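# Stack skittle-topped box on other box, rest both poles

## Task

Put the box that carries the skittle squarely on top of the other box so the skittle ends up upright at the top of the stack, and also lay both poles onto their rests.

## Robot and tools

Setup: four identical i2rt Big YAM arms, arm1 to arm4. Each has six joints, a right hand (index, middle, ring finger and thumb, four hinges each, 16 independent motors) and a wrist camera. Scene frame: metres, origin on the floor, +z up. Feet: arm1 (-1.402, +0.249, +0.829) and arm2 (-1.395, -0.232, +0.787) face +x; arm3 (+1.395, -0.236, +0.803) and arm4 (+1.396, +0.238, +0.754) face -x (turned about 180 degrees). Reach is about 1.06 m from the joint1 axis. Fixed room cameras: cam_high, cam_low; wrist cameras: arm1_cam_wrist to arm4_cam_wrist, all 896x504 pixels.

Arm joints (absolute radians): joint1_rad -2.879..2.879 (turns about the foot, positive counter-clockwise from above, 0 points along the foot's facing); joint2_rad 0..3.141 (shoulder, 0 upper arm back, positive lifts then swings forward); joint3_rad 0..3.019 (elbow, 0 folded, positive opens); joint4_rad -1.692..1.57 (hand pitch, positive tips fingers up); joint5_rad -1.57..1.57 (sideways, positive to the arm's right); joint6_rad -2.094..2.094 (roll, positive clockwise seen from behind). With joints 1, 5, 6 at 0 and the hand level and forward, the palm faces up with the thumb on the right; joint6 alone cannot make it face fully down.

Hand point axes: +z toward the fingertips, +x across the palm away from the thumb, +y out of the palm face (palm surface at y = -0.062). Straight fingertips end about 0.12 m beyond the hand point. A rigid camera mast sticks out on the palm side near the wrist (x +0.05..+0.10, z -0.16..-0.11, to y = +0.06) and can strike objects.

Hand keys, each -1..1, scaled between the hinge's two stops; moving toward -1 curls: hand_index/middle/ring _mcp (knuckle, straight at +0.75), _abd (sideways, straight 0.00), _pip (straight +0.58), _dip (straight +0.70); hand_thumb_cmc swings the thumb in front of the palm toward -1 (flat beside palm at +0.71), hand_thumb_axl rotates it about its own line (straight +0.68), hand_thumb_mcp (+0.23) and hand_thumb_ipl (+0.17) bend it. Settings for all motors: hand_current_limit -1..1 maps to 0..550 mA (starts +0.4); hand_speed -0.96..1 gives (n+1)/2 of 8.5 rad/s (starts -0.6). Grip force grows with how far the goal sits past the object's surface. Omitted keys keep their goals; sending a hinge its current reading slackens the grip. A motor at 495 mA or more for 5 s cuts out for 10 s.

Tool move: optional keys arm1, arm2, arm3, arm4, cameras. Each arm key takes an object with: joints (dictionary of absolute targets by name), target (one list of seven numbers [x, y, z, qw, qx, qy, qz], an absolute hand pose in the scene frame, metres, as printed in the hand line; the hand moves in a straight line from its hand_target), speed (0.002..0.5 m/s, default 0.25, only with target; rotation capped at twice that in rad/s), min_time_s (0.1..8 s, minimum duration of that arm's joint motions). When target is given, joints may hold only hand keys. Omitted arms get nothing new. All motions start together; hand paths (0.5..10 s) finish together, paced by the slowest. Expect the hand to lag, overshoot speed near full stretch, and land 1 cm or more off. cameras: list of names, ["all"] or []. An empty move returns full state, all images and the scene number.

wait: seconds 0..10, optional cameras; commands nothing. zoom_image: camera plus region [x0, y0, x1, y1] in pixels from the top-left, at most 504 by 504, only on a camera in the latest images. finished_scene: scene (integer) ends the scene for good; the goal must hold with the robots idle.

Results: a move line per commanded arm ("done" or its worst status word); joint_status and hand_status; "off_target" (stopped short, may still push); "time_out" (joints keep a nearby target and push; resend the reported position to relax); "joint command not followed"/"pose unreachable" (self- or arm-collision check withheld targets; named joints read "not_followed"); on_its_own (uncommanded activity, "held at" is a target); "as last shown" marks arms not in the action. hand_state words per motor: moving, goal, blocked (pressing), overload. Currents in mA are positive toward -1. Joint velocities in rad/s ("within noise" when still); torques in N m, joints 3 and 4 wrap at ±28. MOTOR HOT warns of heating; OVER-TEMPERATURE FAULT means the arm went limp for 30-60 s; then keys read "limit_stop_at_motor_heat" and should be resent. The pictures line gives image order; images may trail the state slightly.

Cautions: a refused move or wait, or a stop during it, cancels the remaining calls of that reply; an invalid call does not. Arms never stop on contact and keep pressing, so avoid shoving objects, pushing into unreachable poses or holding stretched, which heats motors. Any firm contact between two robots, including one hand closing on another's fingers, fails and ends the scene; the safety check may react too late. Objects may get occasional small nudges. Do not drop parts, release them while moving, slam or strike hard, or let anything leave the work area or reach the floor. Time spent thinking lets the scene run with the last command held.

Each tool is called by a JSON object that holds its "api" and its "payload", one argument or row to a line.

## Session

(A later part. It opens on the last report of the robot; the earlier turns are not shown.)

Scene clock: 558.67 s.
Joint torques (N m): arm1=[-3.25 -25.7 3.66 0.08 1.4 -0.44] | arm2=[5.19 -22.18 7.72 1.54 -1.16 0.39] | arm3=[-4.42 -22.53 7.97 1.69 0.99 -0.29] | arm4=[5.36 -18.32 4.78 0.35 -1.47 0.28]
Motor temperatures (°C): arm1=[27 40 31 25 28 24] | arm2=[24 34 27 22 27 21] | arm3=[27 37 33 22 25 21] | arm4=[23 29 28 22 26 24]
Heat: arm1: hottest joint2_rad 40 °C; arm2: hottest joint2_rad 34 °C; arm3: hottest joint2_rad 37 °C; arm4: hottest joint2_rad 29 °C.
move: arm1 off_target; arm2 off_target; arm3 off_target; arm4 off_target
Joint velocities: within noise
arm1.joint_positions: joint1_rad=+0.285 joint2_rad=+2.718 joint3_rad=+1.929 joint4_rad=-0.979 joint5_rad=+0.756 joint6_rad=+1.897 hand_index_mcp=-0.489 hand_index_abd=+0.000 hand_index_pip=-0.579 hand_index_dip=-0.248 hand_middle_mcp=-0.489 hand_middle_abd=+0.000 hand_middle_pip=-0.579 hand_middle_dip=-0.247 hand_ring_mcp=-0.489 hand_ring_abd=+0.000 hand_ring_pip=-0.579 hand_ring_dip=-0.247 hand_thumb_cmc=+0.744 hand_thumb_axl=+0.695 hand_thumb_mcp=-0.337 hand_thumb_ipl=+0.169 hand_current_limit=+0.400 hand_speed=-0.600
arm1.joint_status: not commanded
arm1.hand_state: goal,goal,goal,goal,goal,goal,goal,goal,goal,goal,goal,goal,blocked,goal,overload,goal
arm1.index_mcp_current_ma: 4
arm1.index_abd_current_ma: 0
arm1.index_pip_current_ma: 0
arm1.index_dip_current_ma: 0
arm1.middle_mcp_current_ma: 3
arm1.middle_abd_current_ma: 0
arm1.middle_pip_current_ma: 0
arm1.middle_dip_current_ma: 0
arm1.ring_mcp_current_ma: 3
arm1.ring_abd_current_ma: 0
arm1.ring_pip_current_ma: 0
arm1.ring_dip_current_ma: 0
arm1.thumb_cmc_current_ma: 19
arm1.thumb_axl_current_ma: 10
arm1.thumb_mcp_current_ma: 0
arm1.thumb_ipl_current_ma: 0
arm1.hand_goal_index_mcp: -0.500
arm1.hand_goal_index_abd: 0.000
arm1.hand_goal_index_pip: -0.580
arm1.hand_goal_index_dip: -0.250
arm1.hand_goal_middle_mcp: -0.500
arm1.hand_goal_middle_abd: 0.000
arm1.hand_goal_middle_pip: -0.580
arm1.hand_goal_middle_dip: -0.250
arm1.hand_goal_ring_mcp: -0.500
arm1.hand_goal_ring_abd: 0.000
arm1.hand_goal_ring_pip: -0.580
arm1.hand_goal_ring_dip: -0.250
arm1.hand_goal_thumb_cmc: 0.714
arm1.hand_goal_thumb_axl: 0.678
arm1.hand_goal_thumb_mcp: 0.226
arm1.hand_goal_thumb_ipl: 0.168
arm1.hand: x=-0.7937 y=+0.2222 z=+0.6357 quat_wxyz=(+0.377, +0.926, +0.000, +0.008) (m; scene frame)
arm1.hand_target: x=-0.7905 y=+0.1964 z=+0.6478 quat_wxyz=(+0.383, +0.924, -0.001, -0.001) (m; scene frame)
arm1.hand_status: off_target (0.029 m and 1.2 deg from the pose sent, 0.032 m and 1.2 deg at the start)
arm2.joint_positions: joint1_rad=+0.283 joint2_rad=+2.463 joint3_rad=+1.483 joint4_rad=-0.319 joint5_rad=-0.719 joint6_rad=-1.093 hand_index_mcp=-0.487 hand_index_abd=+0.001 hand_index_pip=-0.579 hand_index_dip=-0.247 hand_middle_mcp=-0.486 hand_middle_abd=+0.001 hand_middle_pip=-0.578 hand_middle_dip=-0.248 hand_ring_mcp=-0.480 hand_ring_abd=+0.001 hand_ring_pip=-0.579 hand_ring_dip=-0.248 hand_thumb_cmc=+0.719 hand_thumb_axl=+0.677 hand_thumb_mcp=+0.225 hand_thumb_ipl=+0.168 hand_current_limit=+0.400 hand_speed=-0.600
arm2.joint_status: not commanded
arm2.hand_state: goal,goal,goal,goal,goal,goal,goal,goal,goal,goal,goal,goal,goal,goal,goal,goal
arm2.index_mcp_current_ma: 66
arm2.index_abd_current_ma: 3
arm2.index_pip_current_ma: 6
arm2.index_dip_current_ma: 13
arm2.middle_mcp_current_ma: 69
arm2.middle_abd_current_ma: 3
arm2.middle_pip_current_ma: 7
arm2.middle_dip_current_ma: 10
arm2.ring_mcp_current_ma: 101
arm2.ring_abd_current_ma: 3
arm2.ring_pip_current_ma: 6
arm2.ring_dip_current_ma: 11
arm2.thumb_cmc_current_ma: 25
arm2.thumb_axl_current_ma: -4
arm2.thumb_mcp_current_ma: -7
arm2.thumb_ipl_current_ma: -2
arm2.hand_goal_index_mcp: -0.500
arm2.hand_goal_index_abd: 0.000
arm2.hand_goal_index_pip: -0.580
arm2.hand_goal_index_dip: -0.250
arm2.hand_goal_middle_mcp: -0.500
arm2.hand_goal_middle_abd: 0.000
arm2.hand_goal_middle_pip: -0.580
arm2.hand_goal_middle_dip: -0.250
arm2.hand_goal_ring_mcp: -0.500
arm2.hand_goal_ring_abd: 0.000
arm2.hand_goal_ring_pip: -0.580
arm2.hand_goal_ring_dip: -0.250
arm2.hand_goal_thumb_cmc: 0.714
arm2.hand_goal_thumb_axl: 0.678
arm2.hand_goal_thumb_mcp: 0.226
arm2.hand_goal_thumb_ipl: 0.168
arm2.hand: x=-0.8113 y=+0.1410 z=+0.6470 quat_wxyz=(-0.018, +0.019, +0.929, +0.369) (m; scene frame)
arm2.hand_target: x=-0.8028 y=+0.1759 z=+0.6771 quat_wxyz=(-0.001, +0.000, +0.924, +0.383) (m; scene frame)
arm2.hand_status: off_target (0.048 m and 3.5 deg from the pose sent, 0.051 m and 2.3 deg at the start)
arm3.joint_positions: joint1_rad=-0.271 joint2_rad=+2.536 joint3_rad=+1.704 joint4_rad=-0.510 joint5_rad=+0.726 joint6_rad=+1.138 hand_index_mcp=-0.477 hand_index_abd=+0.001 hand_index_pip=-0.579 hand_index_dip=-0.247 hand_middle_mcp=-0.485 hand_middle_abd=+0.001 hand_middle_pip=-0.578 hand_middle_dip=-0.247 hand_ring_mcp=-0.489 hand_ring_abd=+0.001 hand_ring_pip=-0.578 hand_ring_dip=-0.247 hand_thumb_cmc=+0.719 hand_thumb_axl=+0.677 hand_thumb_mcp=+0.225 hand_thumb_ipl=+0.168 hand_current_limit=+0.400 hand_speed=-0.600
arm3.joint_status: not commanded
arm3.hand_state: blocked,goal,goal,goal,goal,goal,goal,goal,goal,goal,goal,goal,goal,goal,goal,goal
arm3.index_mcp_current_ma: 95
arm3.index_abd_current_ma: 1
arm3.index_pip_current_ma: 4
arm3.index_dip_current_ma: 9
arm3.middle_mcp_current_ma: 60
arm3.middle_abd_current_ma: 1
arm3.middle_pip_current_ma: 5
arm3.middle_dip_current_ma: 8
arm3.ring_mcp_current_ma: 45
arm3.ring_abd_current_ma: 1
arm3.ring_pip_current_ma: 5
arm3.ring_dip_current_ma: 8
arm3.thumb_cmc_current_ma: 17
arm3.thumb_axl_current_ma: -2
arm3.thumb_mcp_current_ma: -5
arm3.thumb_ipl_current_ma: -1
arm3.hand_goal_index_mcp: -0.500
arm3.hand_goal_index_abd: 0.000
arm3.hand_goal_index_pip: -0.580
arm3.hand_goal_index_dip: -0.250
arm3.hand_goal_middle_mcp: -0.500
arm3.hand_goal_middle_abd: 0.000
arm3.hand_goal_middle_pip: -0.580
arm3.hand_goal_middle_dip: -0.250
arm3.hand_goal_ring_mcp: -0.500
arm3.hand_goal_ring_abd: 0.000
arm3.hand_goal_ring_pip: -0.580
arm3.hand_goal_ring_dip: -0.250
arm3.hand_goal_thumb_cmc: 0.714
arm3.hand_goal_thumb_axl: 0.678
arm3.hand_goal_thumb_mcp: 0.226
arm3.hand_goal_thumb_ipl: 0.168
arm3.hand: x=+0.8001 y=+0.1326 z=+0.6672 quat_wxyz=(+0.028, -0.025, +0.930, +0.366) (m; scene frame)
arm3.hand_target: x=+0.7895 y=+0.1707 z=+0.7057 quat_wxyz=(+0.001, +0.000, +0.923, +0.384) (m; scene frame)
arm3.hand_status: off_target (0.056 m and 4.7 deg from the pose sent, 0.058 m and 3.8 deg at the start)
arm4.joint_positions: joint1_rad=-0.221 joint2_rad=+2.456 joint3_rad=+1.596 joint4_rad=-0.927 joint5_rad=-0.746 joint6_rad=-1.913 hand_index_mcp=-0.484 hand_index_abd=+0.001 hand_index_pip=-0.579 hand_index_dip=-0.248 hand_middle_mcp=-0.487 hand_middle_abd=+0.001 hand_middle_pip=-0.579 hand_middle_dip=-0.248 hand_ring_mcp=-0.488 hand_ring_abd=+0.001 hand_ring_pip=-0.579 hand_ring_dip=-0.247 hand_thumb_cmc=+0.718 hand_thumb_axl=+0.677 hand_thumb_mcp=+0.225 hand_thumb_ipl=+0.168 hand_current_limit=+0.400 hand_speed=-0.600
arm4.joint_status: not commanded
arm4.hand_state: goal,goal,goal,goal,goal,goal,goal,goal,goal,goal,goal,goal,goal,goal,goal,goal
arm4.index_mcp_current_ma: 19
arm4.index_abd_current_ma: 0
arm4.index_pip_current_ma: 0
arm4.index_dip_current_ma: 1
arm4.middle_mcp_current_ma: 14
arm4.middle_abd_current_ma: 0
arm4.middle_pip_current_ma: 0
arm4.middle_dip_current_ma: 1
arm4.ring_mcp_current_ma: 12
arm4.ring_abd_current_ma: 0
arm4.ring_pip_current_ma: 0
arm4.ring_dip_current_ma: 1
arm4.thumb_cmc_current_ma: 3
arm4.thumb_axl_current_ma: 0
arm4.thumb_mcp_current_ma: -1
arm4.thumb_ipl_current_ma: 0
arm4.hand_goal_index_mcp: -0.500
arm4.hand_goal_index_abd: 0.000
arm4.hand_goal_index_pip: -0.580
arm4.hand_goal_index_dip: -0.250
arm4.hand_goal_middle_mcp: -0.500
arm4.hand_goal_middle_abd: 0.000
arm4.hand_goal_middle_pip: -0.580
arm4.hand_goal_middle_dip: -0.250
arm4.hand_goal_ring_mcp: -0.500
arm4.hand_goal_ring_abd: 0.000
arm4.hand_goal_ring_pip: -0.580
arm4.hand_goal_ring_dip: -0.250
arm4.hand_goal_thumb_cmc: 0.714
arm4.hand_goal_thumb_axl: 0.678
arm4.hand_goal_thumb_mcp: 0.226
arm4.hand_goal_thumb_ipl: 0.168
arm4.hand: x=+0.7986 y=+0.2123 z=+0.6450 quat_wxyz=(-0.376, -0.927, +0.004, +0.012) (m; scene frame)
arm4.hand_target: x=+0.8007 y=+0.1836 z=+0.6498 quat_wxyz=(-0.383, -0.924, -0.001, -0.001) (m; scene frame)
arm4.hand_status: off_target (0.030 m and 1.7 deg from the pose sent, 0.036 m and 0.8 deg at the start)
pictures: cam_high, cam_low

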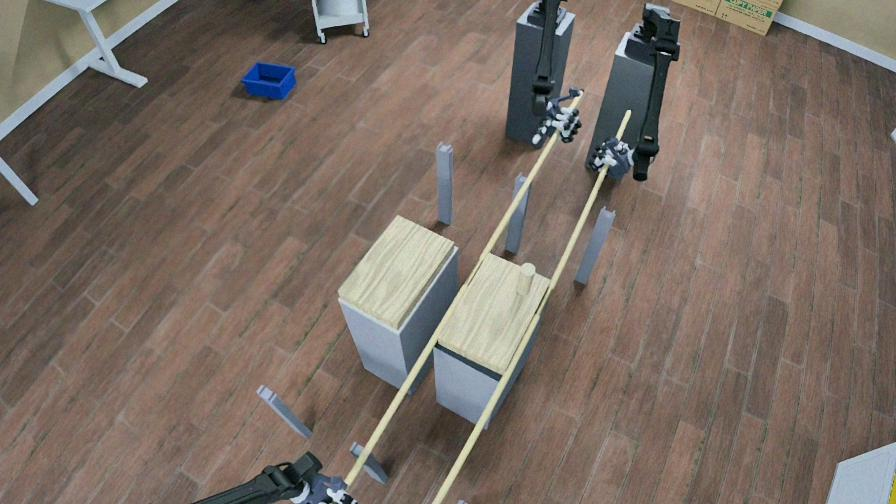

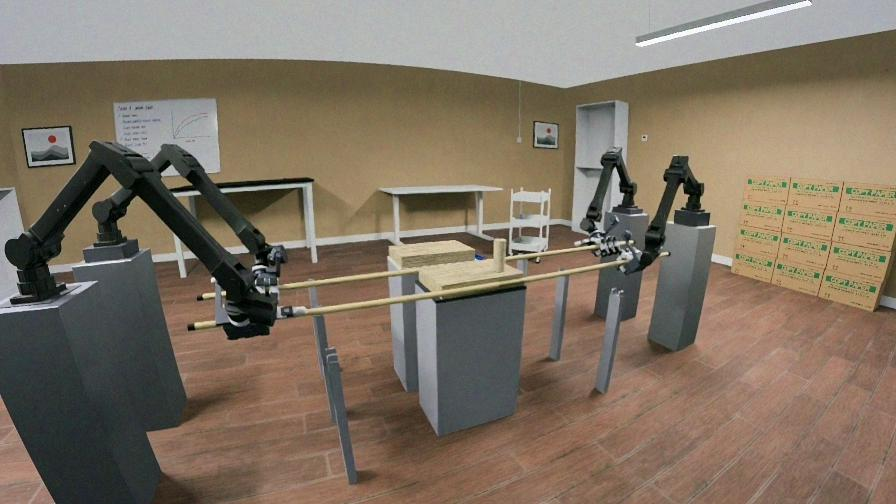

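{"api": "move", "payload": {
  "arm1": {"target":[-0.79,0.150,0.655,0.3827,0.9239,0,0],"speed":0.05},
  "arm2": {"target":[-0.8,0.215,0.680,0,0,0.9239,0.3827],"speed":0.05},
  "arm3": {"target":[0.786,0.210,0.706,0,0,0.9239,0.3827],"speed":0.05},
  "arm4": {"target":[0.8,0.140,0.658,0.3827,0.9239,0,0],"speed":0.05},
  "cameras": ["cam_high","cam_low"]
}}

{"api": "zoom_image", "payload": {
  "camera": "cam_low",
  "region": [410, 260, 480, 310]
}}

{"api": "zoom_image", "payload": {
  "camera": "cam_low",
  "region": [480, 250, 550, 300]
}}

{"api": "zoom_image", "payload": {
  "camera": "cam_high",
  "region": [410, 230, 610, 380]
}}

Scene clock: 574.20 s.
Joint torques (N m): arm1=[-7.94 -25.64 3.37 -0.06 1.97 -0.88] | arm2=[8.18 -22.36 9.32 1.99 -1.38 0.61] | arm3=[-8.47 -22.42 9.54 2.54 1.2 -0.57] | arm4=[9.11 -18.61 4.23 0.69 -2.26 0.48]
Motor temperatures (°C): arm1=[27 37 31 25 29 25] | arm2=[24 34 28 22 28 21] | arm3=[27 37 33 22 25 21] | arm4=[23 32 28 22 27 24]
Heat: arm1: hottest joint2_rad 37 °C; arm2: hottest joint2_rad 34 °C; arm3: hottest joint2_rad 37 °C; arm4: hottest joint2_rad 32 °C.
move: arm1 off_target; arm2 off_target; arm3 off_target; arm4 off_target
Joint velocities: within noise
arm1.joint_positions: joint1_rad=+0.268 joint2_rad=+2.676 joint3_rad=+1.859 joint4_rad=-0.881 joint5_rad=+0.750 joint6_rad=+1.847 hand_index_mcp=-0.489 hand_index_abd=+0.000 hand_index_pip=-0.579 hand_index_dip=-0.248 hand_middle_mcp=-0.489 hand_middle_abd=+0.000 hand_middle_pip=-0.579 hand_middle_dip=-0.247 hand_ring_mcp=-0.489 hand_ring_abd=+0.000 hand_ring_pip=-0.579 hand_ring_dip=-0.247 hand_thumb_cmc=+0.745 hand_thumb_axl=+0.695 hand_thumb_mcp=-0.336 hand_thumb_ipl=+0.169 hand_current_limit=+0.400 hand_speed=-0.600
arm1.joint_status: not commanded
arm1.hand_state: goal,goal,goal,goal,goal,goal,goal,goal,goal,goal,goal,goal,blocked,goal,overload,goal
arm1.index_mcp_current_ma: 4
arm1.index_abd_current_ma: 0
arm1.index_pip_current_ma: 0
arm1.index_dip_current_ma: 0
arm1.middle_mcp_current_ma: 3
arm1.middle_abd_current_ma: 0
arm1.middle_pip_current_ma: 0
arm1.middle_dip_current_ma: 0
arm1.ring_mcp_current_ma: 3
arm1.ring_abd_current_ma: 0
arm1.ring_pip_current_ma: 0
arm1.ring_dip_current_ma: 0
arm1.thumb_cmc_current_ma: 21
arm1.thumb_axl_current_ma: 10
arm1.thumb_mcp_current_ma: 0
arm1.thumb_ipl_current_ma: 0
arm1.hand_goal_index_mcp: -0.500
arm1.hand_goal_index_abd: 0.000
arm1.hand_goal_index_pip: -0.580
arm1.hand_goal_index_dip: -0.250
arm1.hand_goal_middle_mcp: -0.500
arm1.hand_goal_middle_abd: 0.000
arm1.hand_goal_middle_pip: -0.580
arm1.hand_goal_middle_dip: -0.250
arm1.hand_goal_ring_mcp: -0.500
arm1.hand_goal_ring_abd: 0.000
arm1.hand_goal_ring_pip: -0.580
arm1.hand_goal_ring_dip: -0.250
arm1.hand_goal_thumb_cmc: 0.714
arm1.hand_goal_thumb_axl: 0.678
arm1.hand_goal_thumb_mcp: 0.226
arm1.hand_goal_thumb_ipl: 0.168
arm1.hand: x=-0.7923 y=+0.2113 z=+0.6387 quat_wxyz=(+0.368, +0.929, +0.003, +0.027) (m; scene frame)
arm1.hand_target: x=-0.7929 y=+0.1528 z=+0.6540 quat_wxyz=(+0.382, +0.924, -0.002, -0.002) (m; scene frame)
arm1.hand_status: off_target (0.064 m and 3.6 deg from the pose sent, 0.075 m and 1.2 deg at the start)
arm2.joint_positions: joint1_rad=+0.298 joint2_rad=+2.463 joint3_rad=+1.486 joint4_rad=-0.310 joint5_rad=-0.696 joint6_rad=-1.046 hand_index_mcp=-0.487 hand_index_abd=+0.001 hand_index_pip=-0.579 hand_index_dip=-0.247 hand_middle_mcp=-0.486 hand_middle_abd=+0.001 hand_middle_pip=-0.578 hand_middle_dip=-0.248 hand_ring_mcp=-0.478 hand_ring_abd=+0.001 hand_ring_pip=-0.579 hand_ring_dip=-0.248 hand_thumb_cmc=+0.719 hand_thumb_axl=+0.677 hand_thumb_mcp=+0.225 hand_thumb_ipl=+0.168 hand_current_limit=+0.400 hand_speed=-0.600
arm2.joint_status: not commanded
arm2.hand_state: goal,goal,goal,goal,goal,goal,goal,goal,blocked,goal,goal,goal,goal,goal,goal,goal
arm2.index_mcp_current_ma: 66
arm2.index_abd_current_ma: 3
arm2.index_pip_current_ma: 6
arm2.index_dip_current_ma: 13
arm2.middle_mcp_current_ma: 69
arm2.middle_abd_current_ma: 3
arm2.middle_pip_current_ma: 7
arm2.middle_dip_current_ma: 10
arm2.ring_mcp_current_ma: 114
arm2.ring_abd_current_ma: 3
arm2.ring_pip_current_ma: 6
arm2.ring_dip_current_ma: 11
arm2.thumb_cmc_current_ma: 25
arm2.thumb_axl_current_ma: -4
arm2.thumb_mcp_current_ma: -7
arm2.thumb_ipl_current_ma: -2
arm2.hand_goal_index_mcp: -0.500
arm2.hand_goal_index_abd: 0.000
arm2.hand_goal_index_pip: -0.580
arm2.hand_goal_index_dip: -0.250
arm2.hand_goal_middle_mcp: -0.500
arm2.hand_goal_middle_abd: 0.000
arm2.hand_goal_middle_pip: -0.580
arm2.hand_goal_middle_dip: -0.250
arm2.hand_goal_ring_mcp: -0.500
arm2.hand_goal_ring_abd: 0.000
arm2.hand_goal_ring_pip: -0.580
arm2.hand_goal_ring_dip: -0.250
arm2.hand_goal_thumb_cmc: 0.714
arm2.hand_goal_thumb_axl: 0.678
arm2.hand_goal_thumb_mcp: 0.226
arm2.hand_goal_thumb_ipl: 0.168
arm2.hand: x=-0.8088 y=+0.1481 z=+0.6444 quat_wxyz=(-0.019, +0.034, +0.932, +0.361) (m; scene frame)
arm2.hand_target: x=-0.8070 y=+0.2115 z=+0.6830 quat_wxyz=(-0.002, -0.001, +0.923, +0.384) (m; scene frame)
arm2.hand_status: off_target (0.076 m and 5.2 deg from the pose sent, 0.082 m and 3.5 deg at the start)
arm3.joint_positions: joint1_rad=-0.275 joint2_rad=+2.536 joint3_rad=+1.704 joint4_rad=-0.504 joint5_rad=+0.708 joint6_rad=+1.108 hand_index_mcp=-0.477 hand_index_abd=+0.001 hand_index_pip=-0.579 hand_index_dip=-0.247 hand_middle_mcp=-0.485 hand_middle_abd=+0.001 hand_middle_pip=-0.578 hand_middle_dip=-0.247 hand_ring_mcp=-0.489 hand_ring_abd=+0.001 hand_ring_pip=-0.578 hand_ring_dip=-0.247 hand_thumb_cmc=+0.719 hand_thumb_axl=+0.677 hand_thumb_mcp=+0.225 hand_thumb_ipl=+0.168 hand_current_limit=+0.400 hand_speed=-0.600
arm3.joint_status: not commanded
arm3.hand_state: blocked,goal,goal,goal,goal,goal,goal,goal,goal,goal,goal,goal,goal,goal,goal,goal
arm3.index_mcp_current_ma: 95
arm3.index_abd_current_ma: 1
arm3.index_pip_current_ma: 4
arm3.index_dip_current_ma: 9
arm3.middle_mcp_current_ma: 60
arm3.middle_abd_current_ma: 1
arm3.middle_pip_current_ma: 5
arm3.middle_dip_current_ma: 8
arm3.ring_mcp_current_ma: 45
arm3.ring_abd_current_ma: 1
arm3.ring_pip_current_ma: 5
arm3.ring_dip_current_ma: 8
arm3.thumb_cmc_current_ma: 17
arm3.thumb_axl_current_ma: -2
arm3.thumb_mcp_current_ma: -5
arm3.thumb_ipl_current_ma: -1
arm3.hand_goal_index_mcp: -0.500
arm3.hand_goal_index_abd: 0.000
arm3.hand_goal_index_pip: -0.580
arm3.hand_goal_index_dip: -0.250
arm3.hand_goal_middle_mcp: -0.500
arm3.hand_goal_middle_abd: 0.000
arm3.hand_goal_middle_pip: -0.580
arm3.hand_goal_middle_dip: -0.250
arm3.hand_goal_ring_mcp: -0.500
arm3.hand_goal_ring_abd: 0.000
arm3.hand_goal_ring_pip: -0.580
arm3.hand_goal_ring_dip: -0.250
arm3.hand_goal_thumb_cmc: 0.714
arm3.hand_goal_thumb_axl: 0.678
arm3.hand_goal_thumb_mcp: 0.226
arm3.hand_goal_thumb_ipl: 0.168
arm3.hand: x=+0.7971 y=+0.1344 z=+0.6644 quat_wxyz=(+0.028, -0.037, +0.932, +0.358) (m; scene frame)
arm3.hand_target: x=+0.7952 y=+0.2054 z=+0.7100 quat_wxyz=(+0.003, +0.001, +0.923, +0.385) (m; scene frame)
arm3.hand_status: off_target (0.087 m and 6.1 deg from the pose sent, 0.088 m and 4.7 deg at the start)
arm4.joint_positions: joint1_rad=-0.195 joint2_rad=+2.427 joint3_rad=+1.544 joint4_rad=-0.848 joint5_rad=-0.737 joint6_rad=-1.839 hand_index_mcp=-0.462 hand_index_abd=+0.001 hand_index_pip=-0.579 hand_index_dip=-0.248 hand_middle_mcp=-0.485 hand_middle_abd=+0.001 hand_middle_pip=-0.579 hand_middle_dip=-0.248 hand_ring_mcp=-0.488 hand_ring_abd=+0.001 hand_ring_pip=-0.579 hand_ring_dip=-0.247 hand_thumb_cmc=+0.718 hand_thumb_axl=+0.677 hand_thumb_mcp=+0.225 hand_thumb_ipl=+0.168 hand_current_limit=+0.400 hand_speed=-0.600
arm4.joint_status: not commanded
arm4.hand_state: blocked,goal,goal,goal,goal,goal,goal,goal,goal,goal,goal,goal,goal,goal,goal,goal
arm4.index_mcp_current_ma: 67
arm4.index_abd_current_ma: 0
arm4.index_pip_current_ma: 0
arm4.index_dip_current_ma: 1
arm4.middle_mcp_current_ma: 17
arm4.middle_abd_current_ma: 0
arm4.middle_pip_current_ma: 0
arm4.middle_dip_current_ma: 1
arm4.ring_mcp_current_ma: 12
arm4.ring_abd_current_ma: 0
arm4.ring_pip_current_ma: 0
arm4.ring_dip_current_ma: 1
arm4.thumb_cmc_current_ma: 3
arm4.thumb_axl_current_ma: 0
arm4.thumb_mcp_current_ma: -1
arm4.thumb_ipl_current_ma: 0
arm4.hand_goal_index_mcp: -0.500
arm4.hand_goal_index_abd: 0.000
arm4.hand_goal_index_pip: -0.580
arm4.hand_goal_index_dip: -0.250
arm4.hand_goal_middle_mcp: -0.500
arm4.hand_goal_middle_abd: 0.000
arm4.hand_goal_middle_pip: -0.580
arm4.hand_goal_middle_dip: -0.250
arm4.hand_goal_ring_mcp: -0.500
arm4.hand_goal_ring_abd: 0.000
arm4.hand_goal_ring_pip: -0.580
arm4.hand_goal_ring_dip: -0.250
arm4.hand_goal_thumb_cmc: 0.714
arm4.hand_goal_thumb_axl: 0.678
arm4.hand_goal_thumb_mcp: 0.226
arm4.hand_goal_thumb_ipl: 0.168
arm4.hand: x=+0.7981 y=+0.1976 z=+0.6445 quat_wxyz=(-0.366, -0.930, +0.015, +0.018) (m; scene frame)
arm4.hand_target: x=+0.8027 y=+0.1428 z=+0.6571 quat_wxyz=(-0.383, -0.924, -0.001, -0.002) (m; scene frame)
arm4.hand_status: off_target (0.059 m and 3.4 deg from the pose sent, 0.074 m and 1.7 deg at the start)
pictures: cam_high, cam_low

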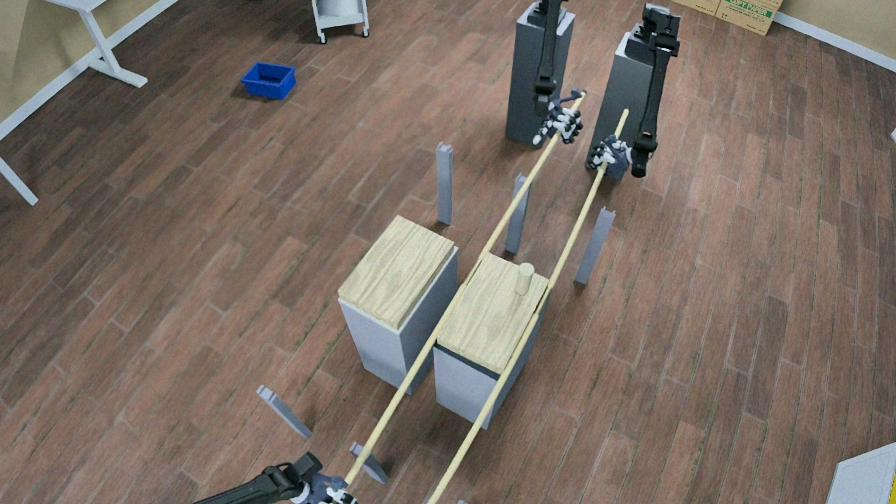

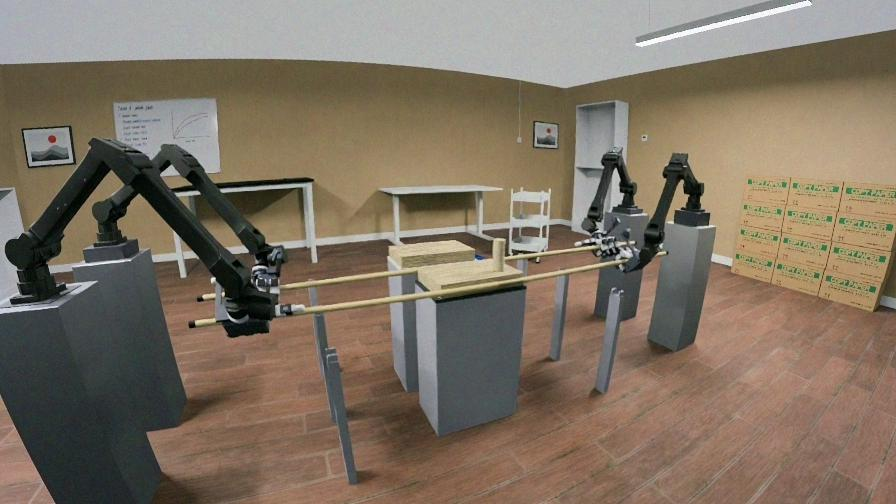

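Scaled by 7.200 from the camera's 896x504 image, which has a finer 1280x720 frame.

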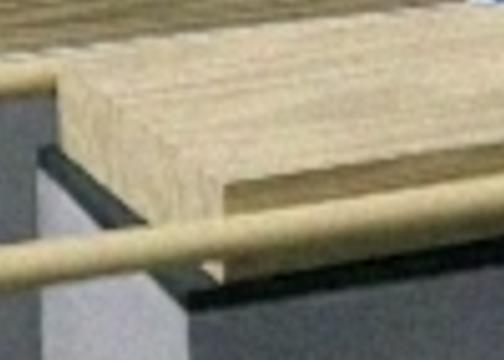

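Scaled by 7.200 from the camera's 896x504 image, which has a finer 1280x720 frame.

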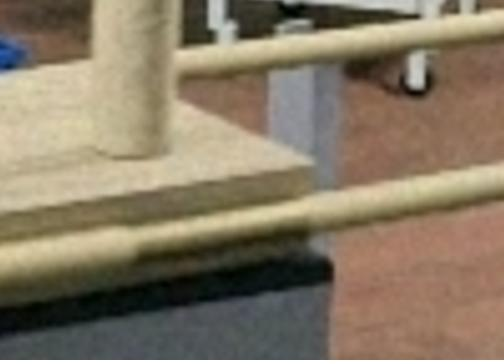

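Scaled by 2.520 from the camera's 896x504 image, which has a finer 1280x720 frame.

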